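# Sort stickered items into containers matching sticker colors

## Task

Every item must end up inside the container whose color is the same as the color of the sticker on that item.

## Robot and tools

ROBOTS AND CAMERAS. Four identical i2rt Big YAM arms, named arm1, arm2, arm3 and arm4, share the scene. Each has six revolute joints, a two-finger gripper and a wrist camera (arm1_cam_wrist to arm4_cam_wrist). Four fixed room cameras are also available: cam_room_a1, cam_room_a2, cam_room_b1 and cam_room_b2. The hand reaches roughly 1.0 m from the joint1 axis. The arms do not coordinate with one another, so if one stalls the rest keep moving.

FRAMES. There is one scene frame, in metres, with its origin on the floor and +z up. Quaternions are written w, x, y, z. Calibrated feet (base_link): arm1 (-0.644, +1.377, +0.914) q(+0.682, +0.007, +0.004, +0.731); arm2 (-0.655, -0.555, +0.928) q(+0.747, +0.002, +0.000, -0.665); arm3 (+0.651, -1.332, +0.868) q(+0.663, -0.004, -0.006, -0.748); arm4 (+0.648, +0.477, +0.879) q(+0.687, +0.001, +0.003, +0.727). Each foot faces along its own +x. The point called hand sits between the finger pads, about 1 cm behind the tips. The fingers point along the hand's +z and spread along its y. The printed hand position can be off, and more so when the arm is stretched far.

JOINTS (absolute targets, radians; the tolerance for done is in brackets). joint1_rad -2.879..2.879 (0.045): yaws the arm about its foot, positive is counter-clockwise seen from above, and 0 points along the foot's +x. joint2_rad 0..3.141 (0.14): shoulder; 0 has the upper arm lying back roughly level, and increasing it lifts the arm and then brings it forward. joint3_rad 0..3.019 (0.09): elbow; 0 is fully folded and larger values open it. joint4_rad -1.692..1.57 (0.055): hand pitch, positive tips the fingers up. joint5_rad -1.57..1.57 (0.03): sideways swing, positive goes to the arm's right. joint6_rad -2.094..2.094 (0.035): hand roll, positive is clockwise when viewed from behind. gripper_m 0..0.093 m (0.003) is the gap between the fingertips.

move. Its keys are arm1 to arm4 plus cameras. Each arm gets its own object, and an arm you leave out keeps its previous command. Inside an arm object: "joints" is a map of absolute targets keyed by joint name, with the units above. "target" is a list of 7 numbers [x, y, z, qw, qx, qy, qz] giving an absolute hand pose in the scene frame, in the same form the "hand" line prints. The hand travels in a straight line toward it, starting from its current hand_target. When "target" is used, "joints" may contain only gripper_m; anything else gets the call refused. "speed" is the top path speed in m/s, from 0.002 to 0.5 with a default of 0.25, and it is only allowed together with "target". Rotation is capped at twice that figure in rad/s. All motions in a call begin at the same moment. All hand paths in a call finish together, paced by the slowest one, and last 0.5 to 10 s. An action runs for at most 15 s. At each control step the path pose is clipped to within 100 mm and 20 degrees of the measured hand pose. Paths never slow down for obstacles or for other arms. Hands lag, drift, may overshoot the set speed when the arm is nearly straight, and often finish a centimetre or more away from the goal. Joint-only moves can sweep the hand along wide curves. Calling move with no action just reports the state. cameras takes a list of names; leaving it out, null or ["all"] gives every camera, and [] gives none. An unknown key or camera name makes the call invalid. If a value is out of range the call is refused, and once a call is refused, the later move, wait and finished_scene calls in that same reply are skipped.

wait(seconds 0..10, cameras) sends no new command and returns the state. zoom_image(camera, region [x0, y0, x1, y1]) enlarges a pixel box, at most 504 by 504 with the origin at the top left, from that camera's latest image. read_manual only returns licence texts. finished_scene(scene = the current scene number) closes the scene permanently, and the goal must still hold after the robots stop. After closing the first (practice) scene, make no more calls in that reply.

RESULTS. Each arm reports joint_positions, Joint velocities (rad/s, and m/s for the gripper; "within noise" means it is still), joint torques (N m, arm joints only, with offsets, noise and wrapping at ±28 for joints 3 and 4), hand, hand_target, joint_status and hand_status. The "move" line gives each moved arm as done or its worst status. "pictures" gives the order of the images, which can be slightly older than the state. An arm listed under "as last shown" was not commanded in that call. Status words: off_target means the joint stopped short and may keep pushing. time_out means the joint ran out of time; it then holds a target near where it stands and keeps pushing, and sending the joint its reported position relaxes it. not_followed means a safety check held back the targets; "joint command not followed" and "pose unreachable" come from that same check. limit_stop_at_motor_heat appears after a heat fault. on_its_own lists motion the call did not command, and its "held at" value is a target, not a reading.

GRIPPING. When gripping a hard part, gripper_m reads up to 0.005 m below the part's width, or on some grippers up to 0.002 m above it. Closed on nothing it reads 0.000 to 0.003. Commanding about 0.005 m below the reading at first contact gives full force, which is roughly 50 to 64 N per pad. Soft items get squeezed further. To release, command a gap well above the reading.

AVOID. Never knock items out of the work area or onto the floor. Do not drop items from a height, release them while they are moving, or strike fixed or heavy objects. Arms must not press hard against each other: closing a gripper on another arm's fingers counts, and the collision check does not guard fingers, grippers or wrist cameras. Arms keep pushing after contact, which heats the motors. Holding a load, staying stretched out or pushing at an unreachable pose also heats them. A MOTOR HOT line warns at 85 °C, and at 100 °C the arm goes limp and falls for 30 to 60 s or longer. Loose objects may occasionally get nudged by outside disturbances.

Each tool is called by a JSON object that holds its "fn" and its "kwargs".

## Session

{"fn": "move", "kwargs": {}}

Scene clock: 0.00 s.
Joint torques (N m): no reading
Motor temperatures (°C): arm1=[22 24 25 23 21 21 21] | arm2=[24 24 24 22 22 20 23] | arm3=[24 24 23 24 24 23 23] | arm4=[23 21 22 22 25 21 24]
Heat: arm1: hottest joint3_rad 25 °C; arm2: hottest joint1_rad 24 °C; arm3: hottest joint1_rad 24 °C; arm4: hottest joint5_rad 25 °C.
Joint velocities: within noise
arm1.joint_positions: joint1_rad=-0.126 joint2_rad=+0.534 joint3_rad=+1.403 joint4_rad=-1.611 joint5_rad=-0.026 joint6_rad=-0.127 gripper_m=+0.09396
arm1.joint_status: not commanded
arm1.hand: x=-0.6307 y=+1.5360 z=+1.4200 quat_wxyz=(-0.298, +0.671, -0.622, -0.272) (m; scene frame)
arm1.hand_target: x=-0.6306 y=+1.5343 z=+1.4312 quat_wxyz=(-0.308, +0.666, -0.618, -0.280) (m; scene frame)
arm1.hand_status: not commanded
arm2.joint_positions: joint1_rad=-0.045 joint2_rad=+0.390 joint3_rad=+1.428 joint4_rad=-1.186 joint5_rad=+0.166 joint6_rad=-0.774 gripper_m=+0.09396
arm2.joint_status: not commanded
arm2.hand: x=-0.6758 y=-0.6937 z=+1.5575 quat_wxyz=(-0.217, -0.319, -0.688, +0.615) (m; scene frame)
arm2.hand_target: x=-0.6762 y=-0.6874 z=+1.5650 quat_wxyz=(-0.221, -0.317, -0.681, +0.622) (m; scene frame)
arm2.hand_status: not commanded
arm3.joint_positions: joint1_rad=+0.075 joint2_rad=+0.276 joint3_rad=+1.523 joint4_rad=-1.599 joint5_rad=-0.185 joint6_rad=-0.597 gripper_m=+0.09396
arm3.joint_status: not commanded
arm3.hand: x=+0.6806 y=-1.3526 z=+1.4445 quat_wxyz=(-0.326, -0.350, -0.735, +0.481) (m; scene frame)
arm3.hand_target: x=+0.6807 y=-1.3504 z=+1.4501 quat_wxyz=(-0.328, -0.347, -0.731, +0.487) (m; scene frame)
arm3.hand_status: not commanded
arm4.joint_positions: joint1_rad=+0.109 joint2_rad=+0.555 joint3_rad=+1.556 joint4_rad=-1.251 joint5_rad=+0.178 joint6_rad=-0.775 gripper_m=+0.09396
arm4.joint_status: not commanded
arm4.hand: x=+0.6523 y=+0.6619 z=+1.5271 quat_wxyz=(-0.572, +0.731, -0.297, -0.221) (m; scene frame)
arm4.hand_target: x=+0.6532 y=+0.6568 z=+1.5356 quat_wxyz=(-0.580, +0.725, -0.296, -0.226) (m; scene frame)
arm4.hand_status: not commanded
pictures: arm1_cam_wrist, arm2_cam_wrist, arm3_cam_wrist, arm4_cam_wrist, cam_room_a1, cam_room_a2, cam_room_b1, cam_room_b2
Images, in order (width x height): arm1_cam_wrist 672x504, arm2_cam_wrist 672x504, arm3_cam_wrist 672x504, arm4_cam_wrist 672x504, cam_room_a1 672x504, cam_room_a2 672x504, cam_room_b1 672x504, cam_room_b2 672x504.

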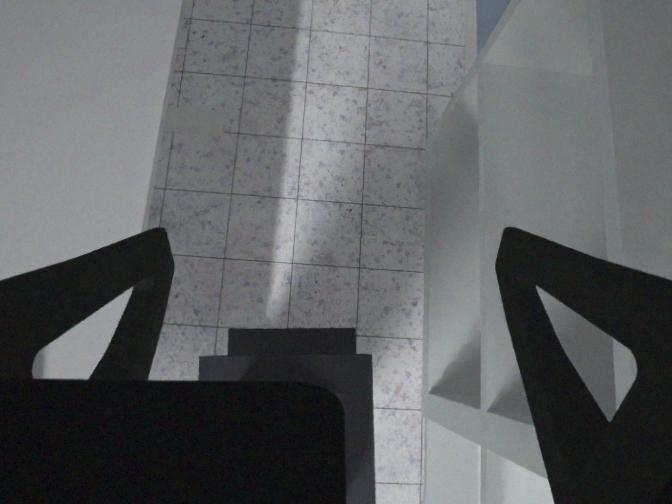

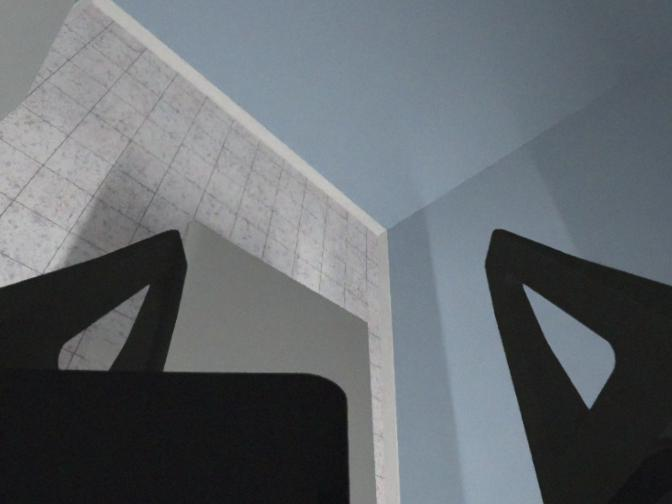

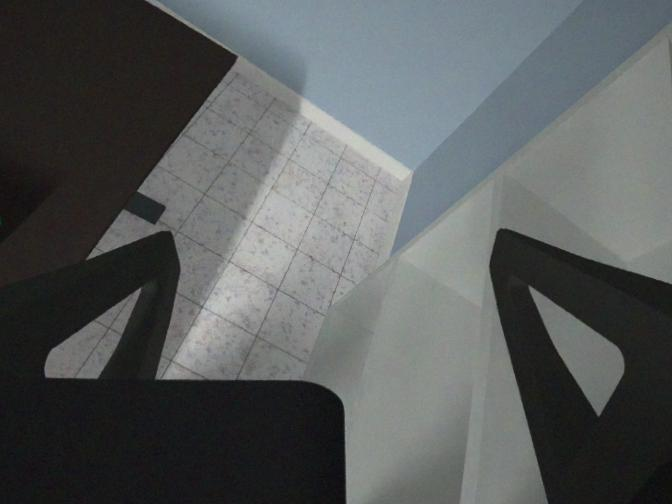

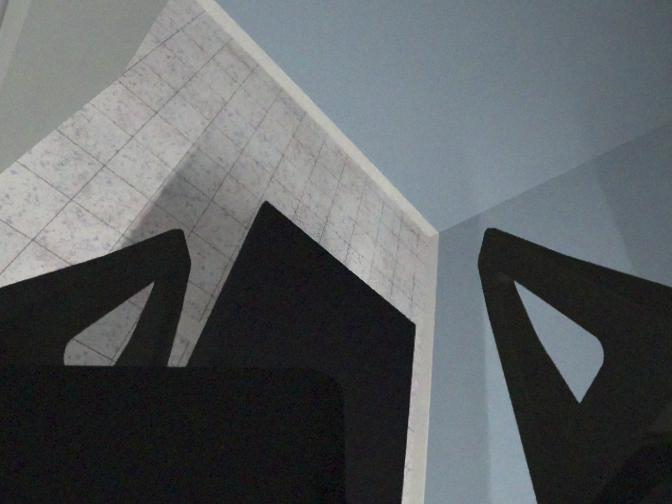

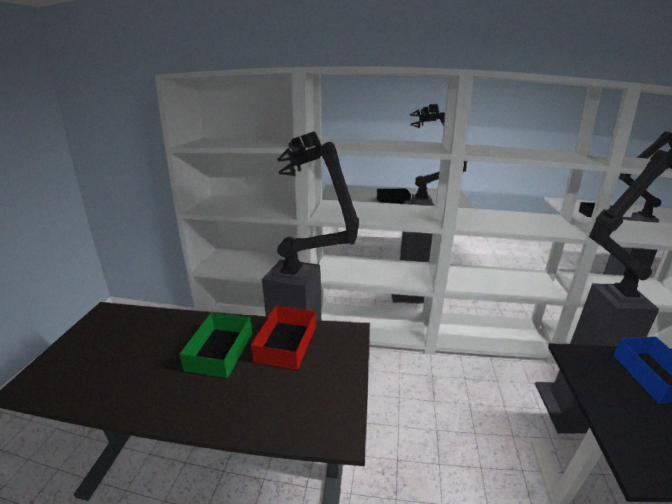

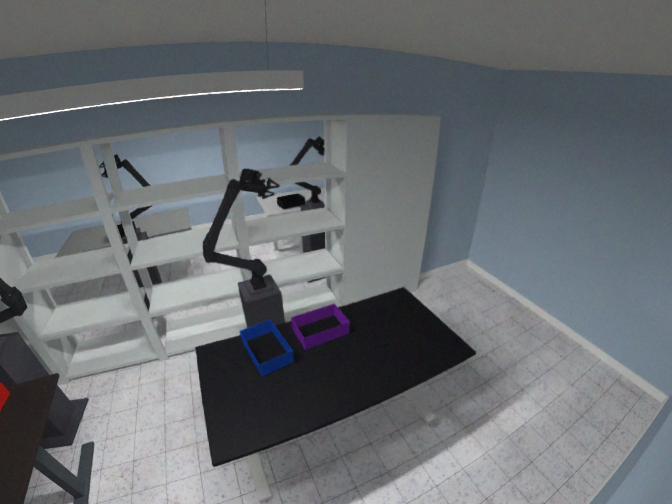

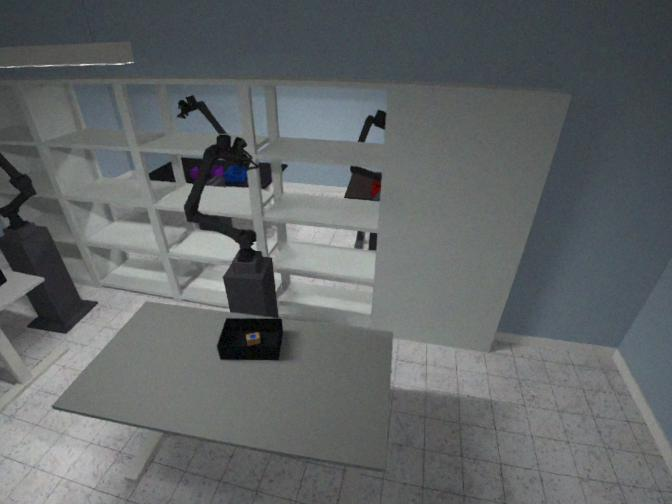

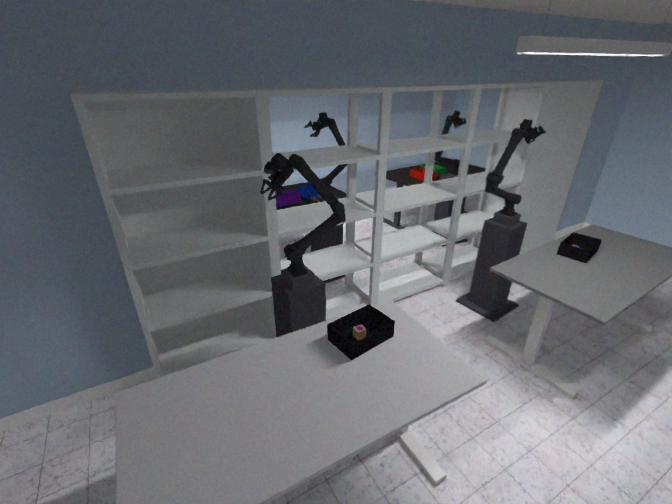

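{"fn": "zoom_image", "kwargs": {"camera": "cam_room_b2", "region": [180, 80, 480, 380]}}

{"fn": "zoom_image", "kwargs": {"camera": "cam_room_b1", "region": [130, 80, 430, 380]}}

{"fn": "zoom_image", "kwargs": {"camera": "cam_room_a2", "region": [50, 100, 400, 400]}}

{"fn": "zoom_image", "kwargs": {"camera": "cam_room_a1", "region": [150, 60, 500, 400]}}

Scaled by 1.680.

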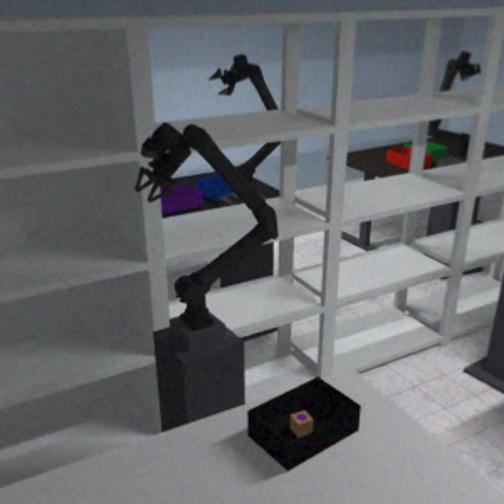

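Scaled by 1.680.

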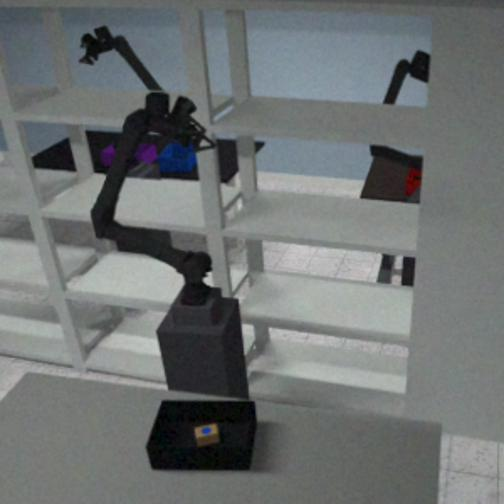

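Scaled by 1.440.

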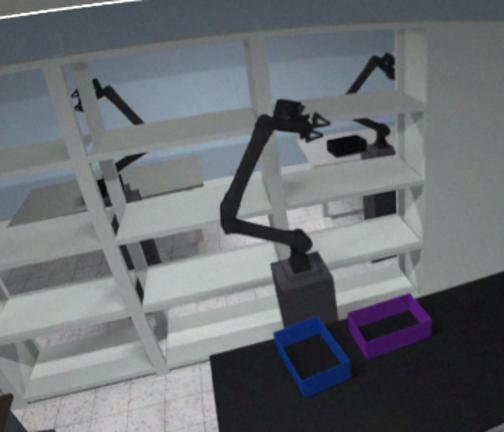

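Scaled by 1.440.

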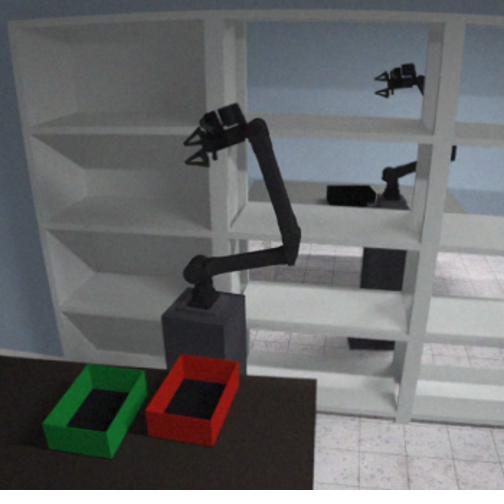

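{"fn": "move", "kwargs": {"arm1": {"joints":{"joint2_rad":0.905,"joint3_rad":0.896,"joint4_rad":-1.038,"joint5_rad":0,"joint6_rad":0}}, "arm2": {"joints":{"joint2_rad":0.905,"joint3_rad":0.896,"joint4_rad":-1.038,"joint5_rad":0,"joint6_rad":0}}, "arm3": {"joints":{"joint2_rad":0.905,"joint3_rad":0.896,"joint4_rad":-1.038,"joint5_rad":0,"joint6_rad":0}}, "arm4": {"joints":{"joint2_rad":0.905,"joint3_rad":0.896,"joint4_rad":-1.038,"joint5_rad":0,"joint6_rad":0}}, "cameras": []}}

{"fn": "move", "kwargs": {"arm1": {"joints":{"joint1_rad":1.9}}, "arm2": {"joints":{"joint1_rad":-1.7}}, "arm3": {"joints":{"joint1_rad":1.7}}, "arm4": {"joints":{"joint1_rad":-1.6}}}}

Scene clock: 62.90 s.
Joint torques (N m): arm1=[-1.9 -3.02 13.29 1.92 0.04 0.08] | arm2=[0.62 -6.3 13.03 1.76 -0.17 0.2] | arm3=[1.32 -5.3 10.25 1.59 0.12 0.03] | arm4=[0.44 -5.25 9.42 0.84 -0.03 0.19]
Motor temperatures (°C): arm1=[22 24 29 24 21 21 21] | arm2=[24 25 27 23 22 20 23] | arm3=[24 25 24 24 24 23 23] | arm4=[23 22 27 22 25 21 24]
Heat: arm1: hottest joint3_rad 29 °C; arm2: hottest joint3_rad 27 °C; arm3: hottest joint2_rad 25 °C; arm4: hottest joint3_rad 27 °C.
move: arm1 done; arm2 done; arm3 done; arm4 done
Joint velocities: within noise
arm1.joint_positions: joint1_rad=-0.126 joint2_rad=+0.909 joint3_rad=+0.874 joint4_rad=-1.057 joint5_rad=-0.002 joint6_rad=-0.008 gripper_m=+0.09396
arm1.joint_status: all done
arm1.hand: x=-0.6206 y=+1.7149 z=+1.1521 quat_wxyz=(-0.168, +0.668, -0.705, -0.169) (m; scene frame)
arm1.hand_target: x=-0.6196 y=+1.7234 z=+1.1667 quat_wxyz=(-0.184, +0.662, -0.703, -0.184) (m; scene frame)
arm1.hand_status: not commanded
arm2.joint_positions: joint1_rad=-0.045 joint2_rad=+0.909 joint3_rad=+0.883 joint4_rad=-1.038 joint5_rad=+0.003 joint6_rad=-0.015 gripper_m=+0.09396
arm2.joint_status: all done
arm2.hand: x=-0.6319 y=-0.9002 z=+1.1715 quat_wxyz=(-0.181, -0.655, -0.713, +0.172) (m; scene frame)
arm2.hand_target: x=-0.6312 y=-0.9025 z=+1.1791 quat_wxyz=(-0.189, -0.659, -0.707, +0.175) (m; scene frame)
arm2.hand_status: not commanded
arm3.joint_positions: joint1_rad=+0.075 joint2_rad=+0.910 joint3_rad=+0.885 joint4_rad=-1.052 joint5_rad=-0.003 joint6_rad=-0.008 gripper_m=+0.09396
arm3.joint_status: all done
arm3.hand: x=+0.6350 y=-1.6703 z=+1.1156 quat_wxyz=(-0.174, -0.697, -0.672, +0.181) (m; scene frame)
arm3.hand_target: x=+0.6344 y=-1.6750 z=+1.1242 quat_wxyz=(-0.184, -0.697, -0.666, +0.191) (m; scene frame)
arm3.hand_status: not commanded
arm4.joint_positions: joint1_rad=+0.109 joint2_rad=+0.905 joint3_rad=+0.894 joint4_rad=-1.039 joint5_rad=+0.003 joint6_rad=-0.014 gripper_m=+0.09396
arm4.joint_status: all done
arm4.hand: x=+0.5930 y=+0.8202 z=+1.1293 quat_wxyz=(-0.166, +0.741, -0.620, -0.195) (m; scene frame)
arm4.hand_target: x=+0.5923 y=+0.8209 z=+1.1305 quat_wxyz=(-0.165, +0.737, -0.625, -0.198) (m; scene frame)
arm4.hand_status: not commanded
pictures: none
No camera images: "cameras" was empty.

Scene clock: 64.90 s.
Joint torques (N m): arm1=[-1.85 -2.2 13.3 1.59 0.09 0.06] | arm2=[0.56 -6.36 13.01 1.76 -0.05 0.18] | arm3=[1.49 -5.48 10.13 1.32 0.07 0.01] | arm4=[0.38 -4.95 9.48 0.98 0.07 0.14]
Motor temperatures (°C): arm1=[22 24 29 24 21 21 21] | arm2=[24 25 28 23 22 20 23] | arm3=[24 25 25 24 24 23 23] | arm4=[23 22 27 22 25 21 24]
Heat: arm1: hottest joint3_rad 29 °C; arm2: hottest joint3_rad 28 °C; arm3: hottest joint2_rad 25 °C; arm4: hottest joint3_rad 27 °C.
move: arm1 done; arm2 done; arm3 done; arm4 done
Joint velocities: within noise
arm1.joint_positions: joint1_rad=+1.895 joint2_rad=+0.909 joint3_rad=+0.874 joint4_rad=-1.050 joint5_rad=-0.002 joint6_rad=-0.006 gripper_m=+0.09398
arm1.joint_status: all done
arm1.hand: x=-0.9543 y=+1.2464 z=+1.1569 quat_wxyz=(+0.044, +0.950, +0.193, -0.243) (m; scene frame)
arm1.hand_target: x=-0.9601 y=+1.2424 z=+1.1707 quat_wxyz=(+0.049, +0.945, +0.192, -0.261) (m; scene frame)
arm1.hand_status: not commanded
arm2.joint_positions: joint1_rad=-1.698 joint2_rad=+0.909 joint3_rad=+0.883 joint4_rad=-1.038 joint5_rad=+0.001 joint6_rad=-0.012 gripper_m=+0.09398
arm2.joint_status: all done
arm2.hand: x=-1.0005 y=-0.5520 z=+1.1719 quat_wxyz=(+0.005, -0.968, -0.001, +0.250) (m; scene frame)
arm2.hand_target: x=-1.0028 y=-0.5514 z=+1.1796 quat_wxyz=(+0.003, -0.966, +0.005, +0.258) (m; scene frame)
arm2.hand_status: not commanded
arm3.joint_positions: joint1_rad=+1.692 joint2_rad=+0.910 joint3_rad=+0.885 joint4_rad=-1.047 joint5_rad=-0.001 joint6_rad=-0.006 gripper_m=+0.09398
arm3.joint_status: all done
arm3.hand: x=+0.9943 y=-1.3284 z=+1.1120 quat_wxyz=(-0.248, +0.005, -0.969, +0.007) (m; scene frame)
arm3.hand_target: x=+0.9979 y=-1.3257 z=+1.1199 quat_wxyz=(-0.259, +0.006, -0.966, +0.006) (m; scene frame)
arm3.hand_status: not commanded
arm4.joint_positions: joint1_rad=-1.598 joint2_rad=+0.905 joint3_rad=+0.894 joint4_rad=-1.039 joint5_rad=+0.001 joint6_rad=-0.011 gripper_m=+0.09398
arm4.joint_status: all done
arm4.hand: x=+0.9955 y=+0.4877 z=+1.1285 quat_wxyz=(-0.255, +0.020, -0.967, +0.000) (m; scene frame)
arm4.hand_target: x=+0.9963 y=+0.4872 z=+1.1297 quat_wxyz=(-0.257, +0.014, -0.966, -0.002) (m; scene frame)
arm4.hand_status: not commanded
pictures: arm1_cam_wrist, arm2_cam_wrist, arm3_cam_wrist, arm4_cam_wrist, cam_room_a1, cam_room_a2, cam_room_b1, cam_room_b2
Images, in order (width x height): arm1_cam_wrist 672x504, arm2_cam_wrist 672x504, arm3_cam_wrist 672x504, arm4_cam_wrist 672x504, cam_room_a1 672x504, cam_room_a2 672x504, cam_room_b1 672x504, cam_room_b2 672x504.

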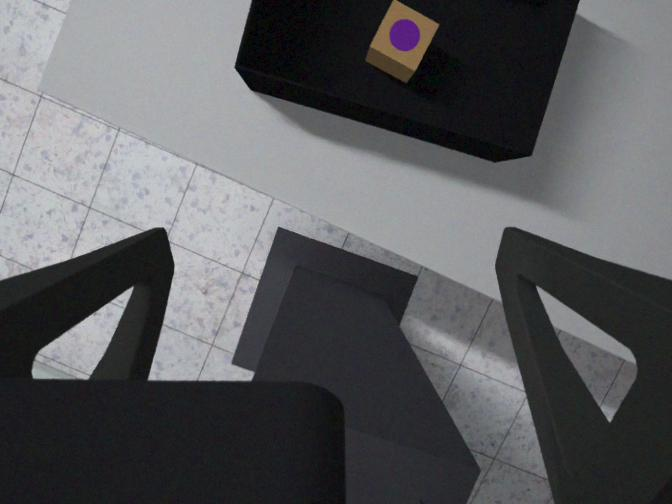

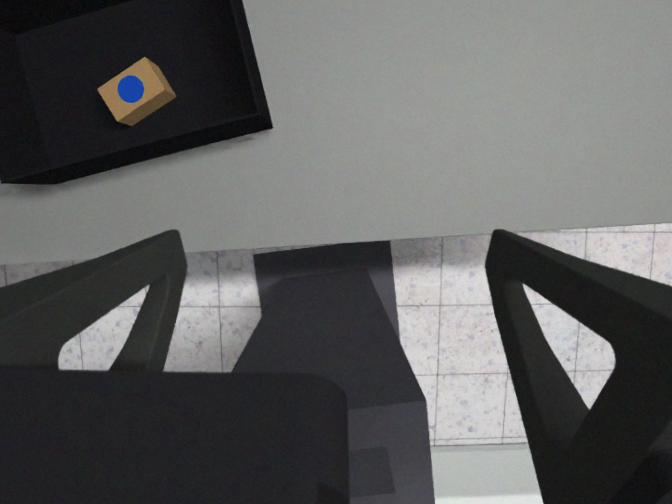

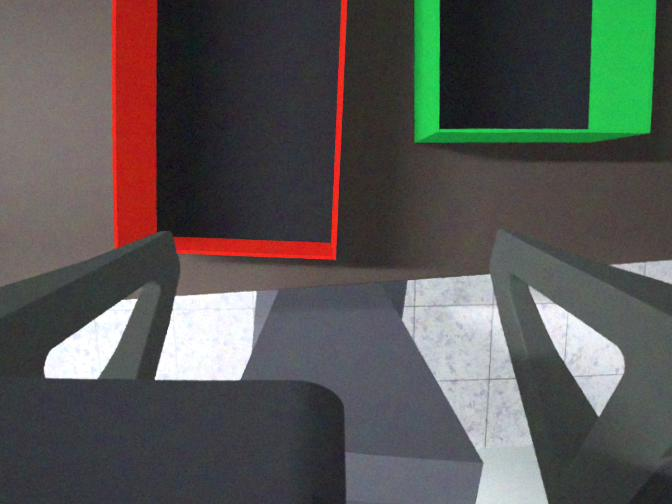

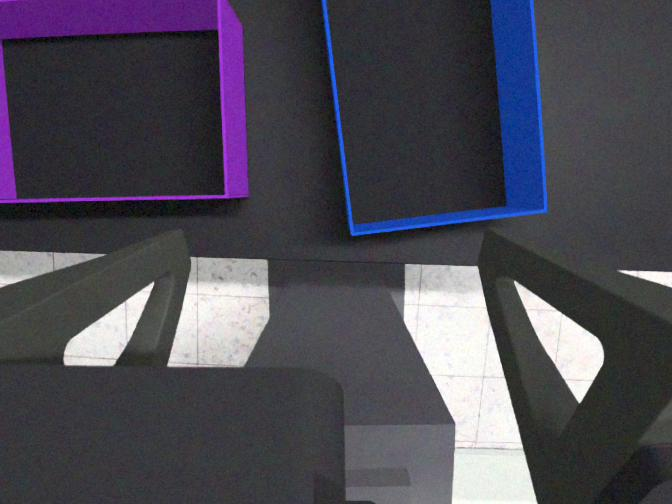

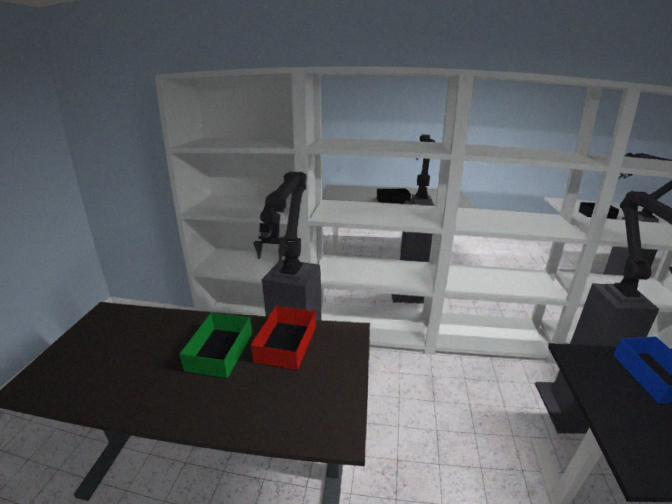

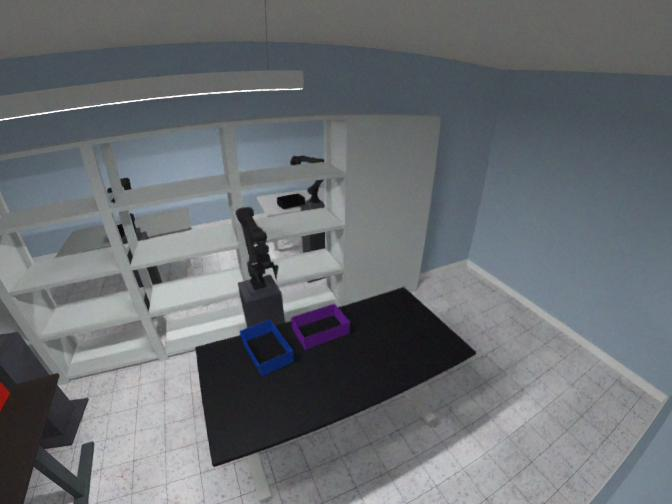

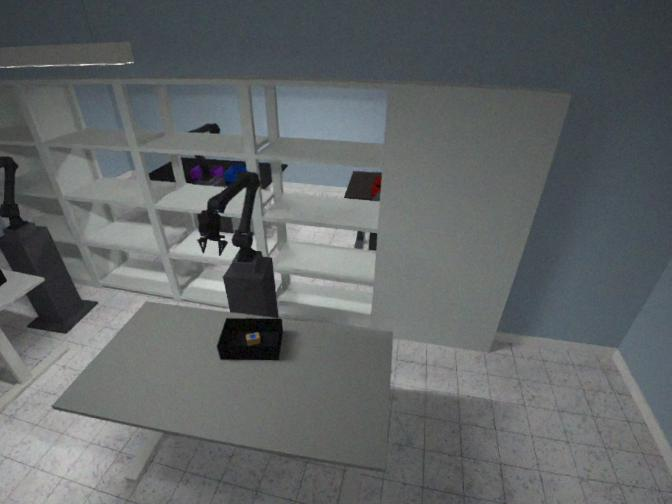

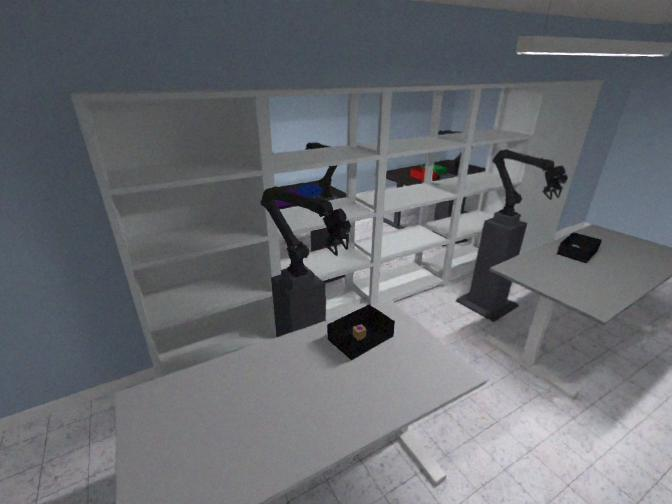

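{"fn": "move", "kwargs": {"arm1": {"joints":{"joint1_rad":1.77,"joint2_rad":1.498,"joint3_rad":1.254,"joint4_rad":-0.838}}, "arm2": {"joints":{"joint1_rad":-1.29,"joint2_rad":1.498,"joint3_rad":1.254,"joint4_rad":-0.838}}, "arm3": {"joints":{"joint1_rad":0}}, "arm4": {"joints":{"joint1_rad":0}}, "cameras": ["arm1_cam_wrist","arm2_cam_wrist"]}}

{"fn": "move", "kwargs": {"arm3": {"joints":{"joint2_rad":0.4,"joint3_rad":1.4,"joint4_rad":-1.3}}, "arm4": {"joints":{"joint2_rad":0.4,"joint3_rad":1.4,"joint4_rad":-1.3}}, "cameras": []}}

{"fn": "move", "kwargs": {"arm3": {"joints":{"joint1_rad":-1.4}}, "arm4": {"joints":{"joint1_rad":1.5}}, "cameras": ["arm3_cam_wrist","arm4_cam_wrist","cam_room_a1","cam_room_a2"]}}

Scene clock: 95.60 s.
Joint torques (N m): arm1=[-1.49 -12.16 14.2 1.17 0.05 0.06] | arm2=[0.03 -15.5 14.23 1.74 -0.03 0.18] | arm3=[0.73 -5.25 10.17 1.32 0 -0.02] | arm4=[0.97 -5.01 9.44 0.9 0.11 0.14]
Motor temperatures (°C): arm1=[22 24 33 23 21 21 21] | arm2=[24 25 31 22 22 20 23] | arm3=[24 25 27 24 24 23 23] | arm4=[23 22 30 22 24 21 24]
Heat: arm1: hottest joint3_rad 33 °C; arm2: hottest joint3_rad 31 °C; arm3: hottest joint3_rad 27 °C; arm4: hottest joint3_rad 30 °C.
move: arm1 done; arm2 done; arm3 done; arm4 done
Joint velocities: within noise
arm1.joint_positions: joint1_rad=+1.769 joint2_rad=+1.516 joint3_rad=+1.215 joint4_rad=-0.846 joint5_rad=+0.000 joint6_rad=-0.005 gripper_m=+0.09398
arm1.joint_status: all done
arm1.hand: x=-1.1578 y=+1.2358 z=+1.0946 quat_wxyz=(+0.025, +0.967, +0.133, -0.216) (m; scene frame)
arm1.hand_target: x=-1.1701 y=+1.2318 z=+1.1238 quat_wxyz=(+0.030, +0.960, +0.130, -0.247) (m; scene frame)
arm1.hand_status: not commanded
arm2.joint_positions: joint1_rad=-1.281 joint2_rad=+1.499 joint3_rad=+1.221 joint4_rad=-0.841 joint5_rad=+0.000 joint6_rad=-0.012 gripper_m=+0.09398
arm2.joint_status: all done
arm2.hand: x=-1.1498 y=-0.7681 z=+1.1116 quat_wxyz=(-0.042, -0.954, -0.203, +0.219) (m; scene frame)
arm2.hand_target: x=-1.1620 y=-0.7681 z=+1.1284 quat_wxyz=(-0.046, -0.951, -0.192, +0.236) (m; scene frame)
arm2.hand_status: not commanded
arm3.joint_positions: joint1_rad=+0.007 joint2_rad=+0.910 joint3_rad=+0.885 joint4_rad=-1.047 joint5_rad=+0.001 joint6_rad=-0.006 gripper_m=+0.09400
arm3.joint_status: all done
arm3.hand: x=+0.6113 y=-1.6696 z=+1.1162 quat_wxyz=(-0.169, -0.720, -0.646, +0.189) (m; scene frame)
arm3.hand_target: x=+0.6084 y=-1.6728 z=+1.1242 quat_wxyz=(-0.177, -0.722, -0.639, +0.198) (m; scene frame)
arm3.hand_status: not commanded
arm4.joint_positions: joint1_rad=-0.002 joint2_rad=+0.905 joint3_rad=+0.894 joint4_rad=-1.039 joint5_rad=-0.001 joint6_rad=-0.011 gripper_m=+0.09400
arm4.joint_status: all done
arm4.hand: x=+0.6304 y=+0.8243 z=+1.1291 quat_wxyz=(-0.175, +0.705, -0.661, -0.187) (m; scene frame)
arm4.hand_target: x=+0.6298 y=+0.8251 z=+1.1303 quat_wxyz=(-0.175, +0.702, -0.664, -0.189) (m; scene frame)
arm4.hand_status: not commanded
pictures: arm1_cam_wrist, arm2_cam_wrist
Images, in order (width x height): arm1_cam_wrist 672x504, arm2_cam_wrist 672x504.

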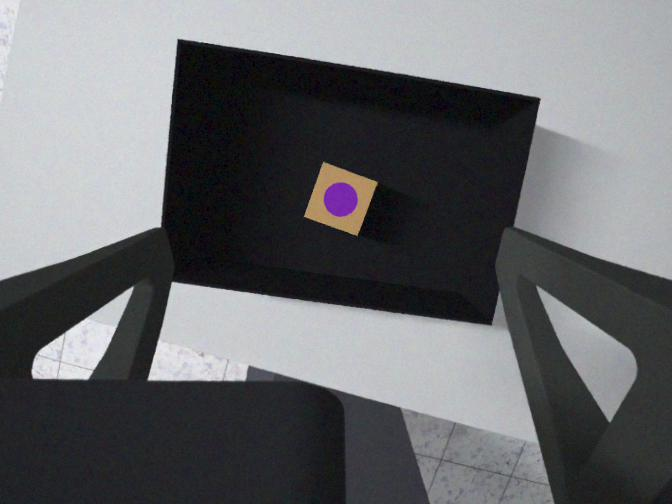

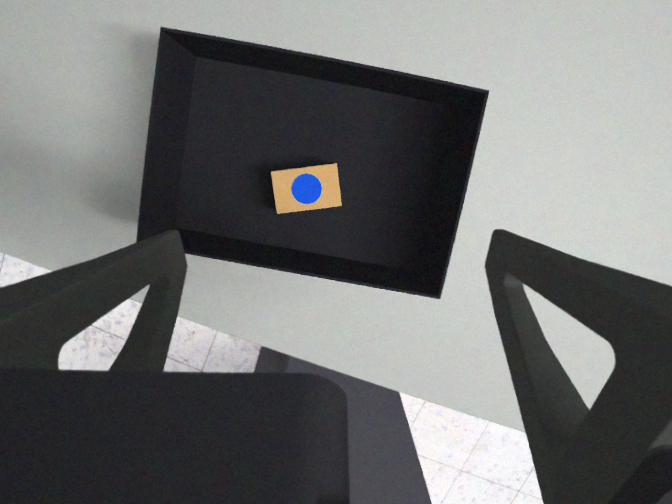

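Scene clock: 97.13 s.
Joint torques (N m): arm1=[-1.38 -12.34 14.28 1.51 0.06 0.07] | arm2=[0.03 -15.56 14.24 1.74 -0.03 0.18] | arm3=[0.79 5.71 6.19 1.52 0 0] | arm4=[1.03 5.6 6.11 0.94 0.09 0.14]
Motor temperatures (°C): arm1=[22 24 33 23 21 21 21] | arm2=[24 25 31 22 22 20 23] | arm3=[24 25 27 24 24 23 23] | arm4=[23 22 30 22 24 21 24]
Heat: arm1: hottest joint3_rad 33 °C; arm2: hottest joint3_rad 31 °C; arm3: hottest joint3_rad 27 °C; arm4: hottest joint3_rad 30 °C.
move: arm3 done; arm4 done
Joint velocities: within noise
arm1, arm2: as last shown
arm3.joint_positions: joint1_rad=+0.007 joint2_rad=+0.404 joint3_rad=+1.400 joint4_rad=-1.294 joint5_rad=+0.001 joint6_rad=-0.006 gripper_m=+0.09400
arm3.joint_status: all done
arm3.hand: x=+0.6333 y=-1.4675 z=+1.4590 quat_wxyz=(-0.399, -0.596, -0.534, +0.448) (m; scene frame)
arm3.hand_target: x=+0.6326 y=-1.4653 z=+1.4580 quat_wxyz=(-0.398, -0.600, -0.530, +0.448) (m; scene frame)
arm3.hand_status: not commanded
arm4.joint_positions: joint1_rad=-0.002 joint2_rad=+0.402 joint3_rad=+1.400 joint4_rad=-1.288 joint5_rad=-0.001 joint6_rad=-0.011 gripper_m=+0.09400
arm4.joint_status: all done
arm4.hand: x=+0.6431 y=+0.6236 z=+1.4698 quat_wxyz=(-0.411, +0.585, -0.550, -0.432) (m; scene frame)
arm4.hand_target: x=+0.6430 y=+0.6219 z=+1.4673 quat_wxyz=(-0.405, +0.585, -0.554, -0.432) (m; scene frame)
arm4.hand_status: not commanded
pictures: none
No camera images: "cameras" was empty.

Scene clock: 98.90 s.
Joint torques (N m): arm1=[-2.02 -12.45 14.27 1.35 0.04 0.09] | arm2=[-0.03 -15.5 14.26 1.78 -0.03 0.18] | arm3=[0.67 5.36 6.31 1.5 0.01 0] | arm4=[1.26 6.24 6.05 1.01 0.08 0.15]
Motor temperatures (°C): arm1=[22 24 33 23 21 21 21] | arm2=[24 25 31 22 22 20 23] | arm3=[24 25 27 24 24 23 23] | arm4=[23 22 30 22 24 21 24]
Heat: arm1: hottest joint3_rad 33 °C; arm2: hottest joint3_rad 31 °C; arm3: hottest joint3_rad 27 °C; arm4: hottest joint3_rad 30 °C.
move: arm3 done; arm4 done
Joint velocities: within noise
arm1, arm2: as last shown
arm3.joint_positions: joint1_rad=-1.390 joint2_rad=+0.404 joint3_rad=+1.400 joint4_rad=-1.294 joint5_rad=+0.000 joint6_rad=-0.006 gripper_m=+0.09401
arm3.joint_status: all done
arm3.hand: x=+0.5055 y=-1.3318 z=+1.4570 quat_wxyz=(-0.022, -0.804, -0.022, +0.594) (m; scene frame)
arm3.hand_target: x=+0.5076 y=-1.3303 z=+1.4560 quat_wxyz=(-0.020, -0.805, -0.016, +0.593) (m; scene frame)
arm3.hand_status: not commanded
arm4.joint_positions: joint1_rad=+1.495 joint2_rad=+0.402 joint3_rad=+1.400 joint4_rad=-1.288 joint5_rad=+0.000 joint6_rad=-0.011 gripper_m=+0.09402
arm4.joint_status: all done
arm4.hand: x=+0.5063 y=+0.4826 z=+1.4710 quat_wxyz=(-0.008, +0.800, -0.004, -0.599) (m; scene frame)
arm4.hand_target: x=+0.5080 y=+0.4819 z=+1.4684 quat_wxyz=(-0.003, +0.803, -0.007, -0.595) (m; scene frame)
arm4.hand_status: not commanded
pictures: arm3_cam_wrist, arm4_cam_wrist, cam_room_a1, cam_room_a2
Images, in order (width x height): arm3_cam_wrist 672x504, arm4_cam_wrist 672x504, cam_room_a1 672x504, cam_room_a2 672x504.

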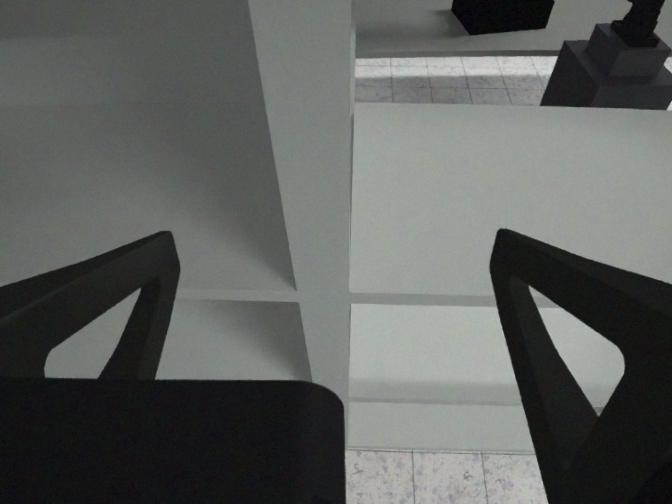

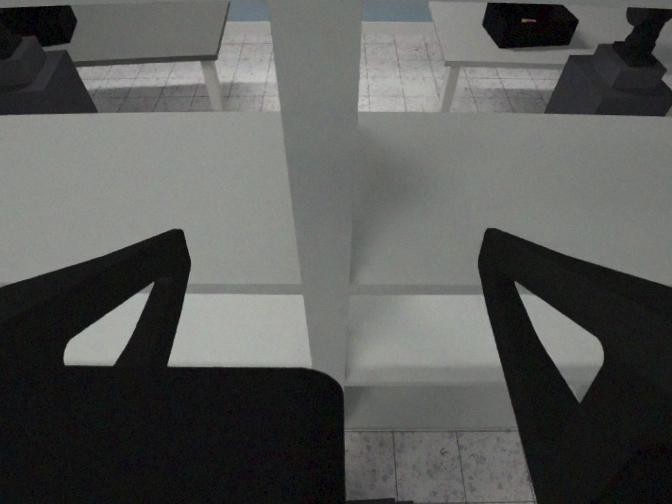

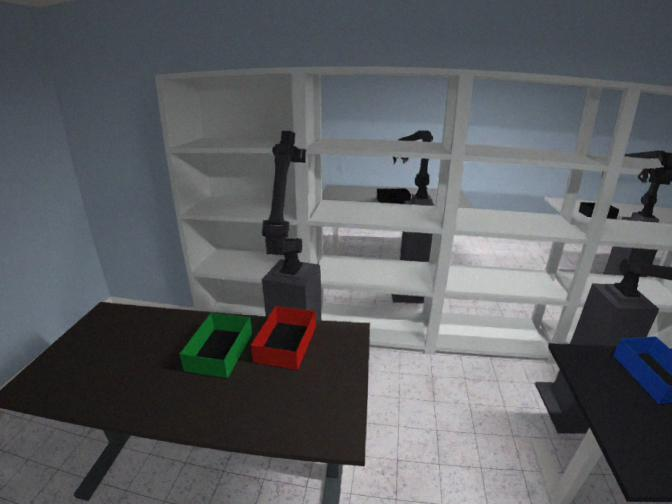

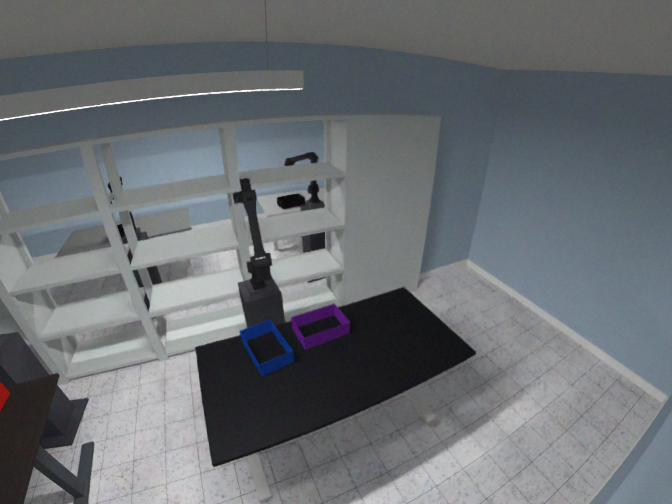

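{"fn": "move", "kwargs": {"arm1": {"target":[-1.2183,1.2186,1.1238,0.030,0.960,0.130,-0.247]}, "arm2": {"target":[-1.2079,-0.7879,1.1284,-0.046,-0.951,-0.192,0.236]}, "cameras": ["arm1_cam_wrist","arm2_cam_wrist"]}}

{"fn": "move", "kwargs": {"arm1": {"target":[-1.1701,1.2318,1.0238,0.030,0.960,0.130,-0.247]}, "arm2": {"target":[-1.162,-0.7681,1.0284,-0.046,-0.951,-0.192,0.236]}, "cameras": ["arm1_cam_wrist","arm2_cam_wrist"]}}

Scene clock: 141.57 s.
Joint torques (N m): arm1=[-0.79 -11.63 16.1 0.77 0 0.11] | arm2=[0.15 -15.15 16.29 1.14 0.01 0.19] | arm3=[0.5 5.42 6.34 1.5 0 0] | arm4=[0.85 5.36 6.11 0.94 0.09 0.18]
Motor temperatures (°C): arm1=[22 25 36 23 21 21 21] | arm2=[24 26 33 22 22 20 23] | arm3=[24 25 26 24 24 23 23] | arm4=[23 22 27 22 24 21 24]
Heat: arm1: hottest joint3_rad 36 °C; arm2: hottest joint3_rad 33 °C; arm3: hottest joint3_rad 26 °C; arm4: hottest joint3_rad 27 °C.
move: arm1 off_target; arm2 off_target
Joint velocities: within noise
arm1.joint_positions: joint1_rad=+1.769 joint2_rad=+1.614 joint3_rad=+1.340 joint4_rad=-0.847 joint5_rad=+0.000 joint6_rad=-0.005 gripper_m=+0.09398
arm1.joint_status: not commanded
arm1.hand: x=-1.2018 y=+1.2237 z=+1.1016 quat_wxyz=(+0.027, +0.964, +0.133, -0.229) (m; scene frame)
arm1.hand_target: x=-1.2170 y=+1.2188 z=+1.1240 quat_wxyz=(+0.030, +0.960, +0.130, -0.247) (m; scene frame)
arm1.hand_status: off_target (0.028 m and 2.2 deg from the pose sent, 0.069 m and 3.7 deg at the start)
arm2.joint_positions: joint1_rad=-1.281 joint2_rad=+1.597 joint3_rad=+1.342 joint4_rad=-0.845 joint5_rad=+0.000 joint6_rad=-0.011 gripper_m=+0.09398
arm2.joint_status: not commanded
arm2.hand: x=-1.1901 y=-0.7855 z=+1.1167 quat_wxyz=(-0.044, -0.951, -0.202, +0.228) (m; scene frame)
arm2.hand_target: x=-1.2070 y=-0.7874 z=+1.1284 quat_wxyz=(-0.046, -0.951, -0.192, +0.237) (m; scene frame)
arm2.hand_status: off_target (0.021 m and 1.5 deg from the pose sent, 0.064 m and 2.4 deg at the start)
arm3, arm4: as last shown
pictures: arm1_cam_wrist, arm2_cam_wrist
Images, in order (width x height): arm1_cam_wrist 672x504, arm2_cam_wrist 672x504.

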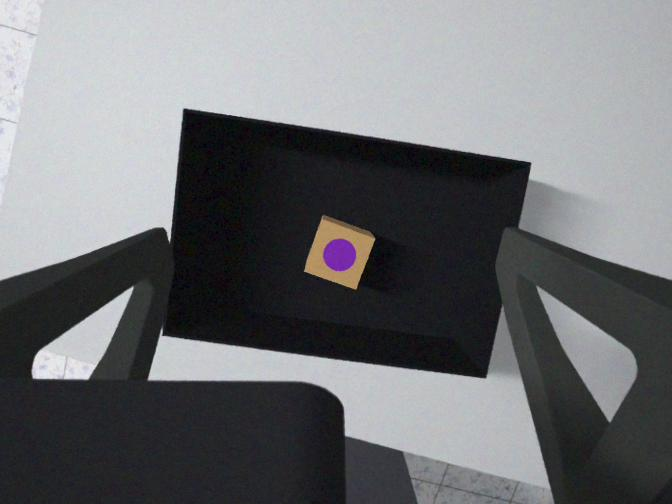

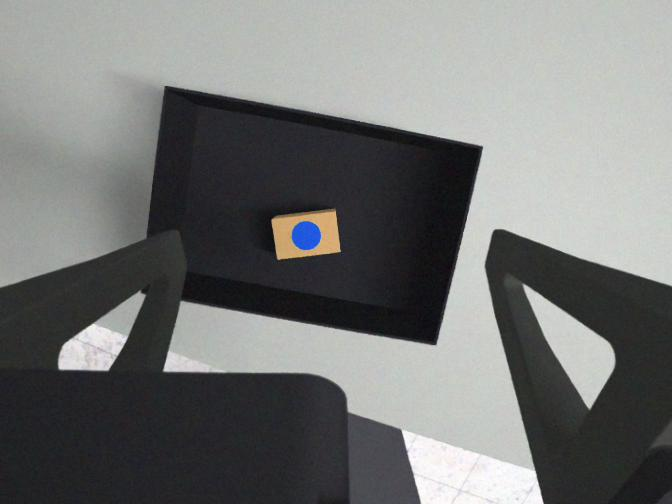

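Scene clock: 142.67 s.
Joint torques (N m): arm1=[-1.26 -12.75 11.07 1.92 0.04 0.09] | arm2=[0.09 -15.85 10.47 2.37 0.01 0.18] | arm3=[0.38 5.54 6.37 1.48 0 0] | arm4=[1.14 5.54 5.97 0.98 0.07 0.15]
Motor temperatures (°C): arm1=[22 25 36 23 21 21 21] | arm2=[24 26 33 22 22 20 23] | arm3=[24 25 26 24 24 23 23] | arm4=[23 22 27 22 24 21 24]
Heat: arm1: hottest joint3_rad 36 °C; arm2: hottest joint3_rad 33 °C; arm3: hottest joint3_rad 26 °C; arm4: hottest joint3_rad 27 °C.
move: arm1 off_target; arm2 done
Joint velocities: within noise
arm1.joint_positions: joint1_rad=+1.769 joint2_rad=+1.608 joint3_rad=+1.066 joint4_rad=-0.591 joint5_rad=+0.000 joint6_rad=-0.005 gripper_m=+0.09398
arm1.joint_status: not commanded
arm1.hand: x=-1.1599 y=+1.2358 z=+1.0068 quat_wxyz=(+0.026, +0.965, +0.133, -0.223) (m; scene frame)
arm1.hand_target: x=-1.1697 y=+1.2318 z=+1.0240 quat_wxyz=(+0.030, +0.960, +0.130, -0.247) (m; scene frame)
arm1.hand_status: off_target (0.020 m and 2.8 deg from the pose sent, 0.084 m and 2.2 deg at the start)
arm2.joint_positions: joint1_rad=-1.281 joint2_rad=+1.593 joint3_rad=+1.088 joint4_rad=-0.589 joint5_rad=+0.000 joint6_rad=-0.011 gripper_m=+0.09398
arm2.joint_status: not commanded
arm2.hand: x=-1.1573 y=-0.7711 z=+1.0290 quat_wxyz=(-0.045, -0.951, -0.202, +0.230) (m; scene frame)
arm2.hand_target: x=-1.1619 y=-0.7680 z=+1.0284 quat_wxyz=(-0.046, -0.951, -0.192, +0.236) (m; scene frame)
arm2.hand_status: done (0.006 m and 1.3 deg from the pose sent, 0.094 m and 1.5 deg at the start)
arm3, arm4: as last shown
pictures: arm1_cam_wrist, arm2_cam_wrist
Images, in order (width x height): arm1_cam_wrist 672x504, arm2_cam_wrist 672x504.

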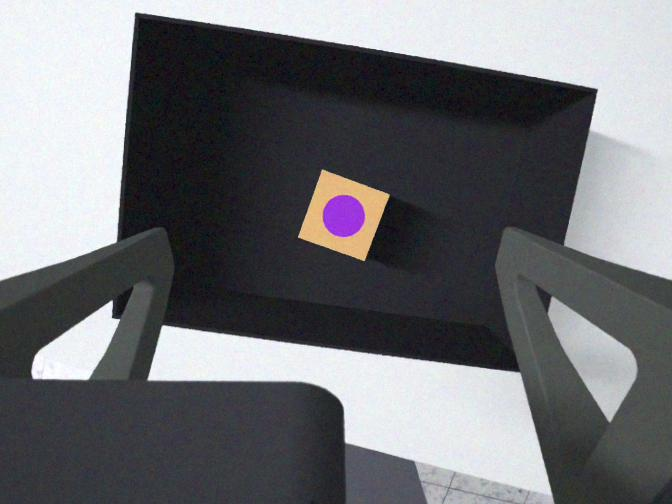

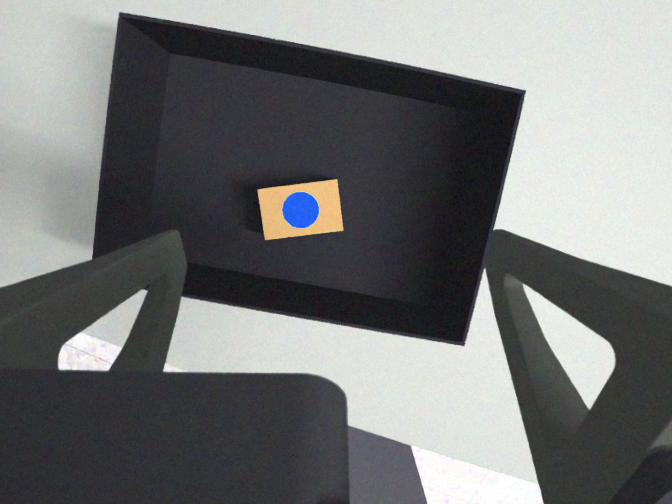

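{"fn": "move", "kwargs": {"arm1": {"target":[-1.164,1.240,0.97,-0.0099,0.9652,-0.0371,-0.2586]}, "arm2": {"target":[-1.157,-0.805,0.97,0.0663,0.9337,0.2476,-0.2502]}, "cameras": ["arm1_cam_wrist","arm2_cam_wrist"]}}

Scene clock: 222.30 s.
Joint torques (N m): arm1=[-0.73 -11.28 9.42 1.85 0.24 0.09] | arm2=[1.14 -14.68 8.92 2.52 -0.17 -0.08] | arm3=[0.56 5.54 6.34 1.51 -0.01 0] | arm4=[0.97 6.18 5.97 0.99 0.07 0.12]
Motor temperatures (°C): arm1=[22 26 32 23 21 21 21] | arm2=[24 27 31 23 22 20 23] | arm3=[24 24 25 24 24 23 23] | arm4=[23 22 26 22 24 21 24]
Heat: arm1: hottest joint3_rad 32 °C; arm2: hottest joint3_rad 31 °C; arm3: hottest joint3_rad 25 °C; arm4: hottest joint3_rad 26 °C.
move: arm1 done; arm2 off_target
Joint velocities: within noise
arm1.joint_positions: joint1_rad=+1.811 joint2_rad=+1.656 joint3_rad=+0.997 joint4_rad=-0.452 joint5_rad=+0.185 joint6_rad=+0.342 gripper_m=+0.09399
arm1.joint_status: not commanded
arm1.hand: x=-1.1603 y=+1.2460 z=+0.9706 quat_wxyz=(-0.013, +0.967, -0.037, -0.252) (m; scene frame)
arm1.hand_target: x=-1.1639 y=+1.2400 z=+0.9701 quat_wxyz=(-0.010, +0.965, -0.037, -0.259) (m; scene frame)
arm1.hand_status: done (0.007 m and 0.9 deg from the pose sent, 0.037 m and 20.4 deg at the start)
arm2.joint_positions: joint1_rad=-1.242 joint2_rad=+1.675 joint3_rad=+1.034 joint4_rad=-0.387 joint5_rad=-0.033 joint6_rad=-0.043 gripper_m=+0.09398
arm2.joint_status: not commanded
arm2.hand: x=-1.1612 y=-0.8030 z=+0.9859 quat_wxyz=(-0.068, -0.934, -0.238, +0.259) (m; scene frame)
arm2.hand_target: x=-1.1566 y=-0.8049 z=+0.9703 quat_wxyz=(-0.066, -0.934, -0.248, +0.250) (m; scene frame)
arm2.hand_status: off_target (0.017 m and 1.5 deg from the pose sent, 0.068 m and 6.5 deg at the start)
arm3, arm4: as last shown
pictures: arm1_cam_wrist, arm2_cam_wrist
Images, in order (width x height): arm1_cam_wrist 672x504, arm2_cam_wrist 672x504.

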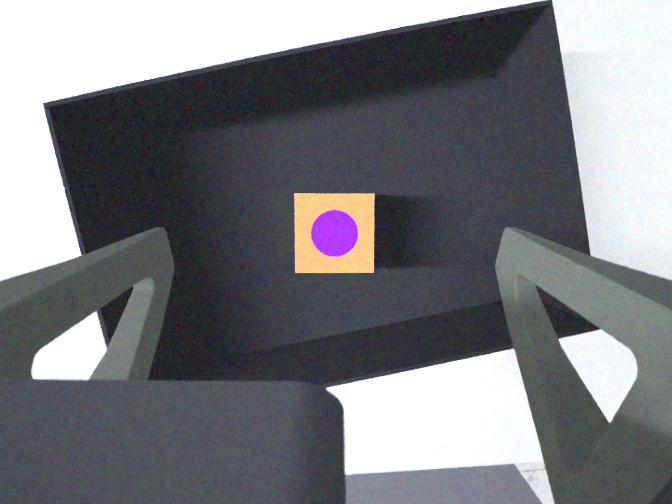

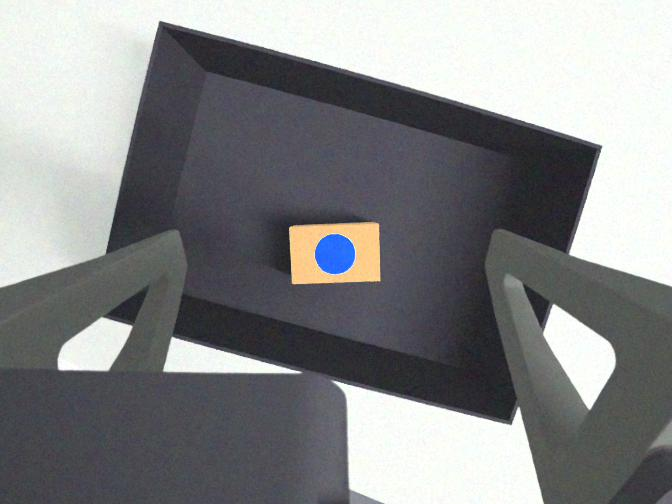

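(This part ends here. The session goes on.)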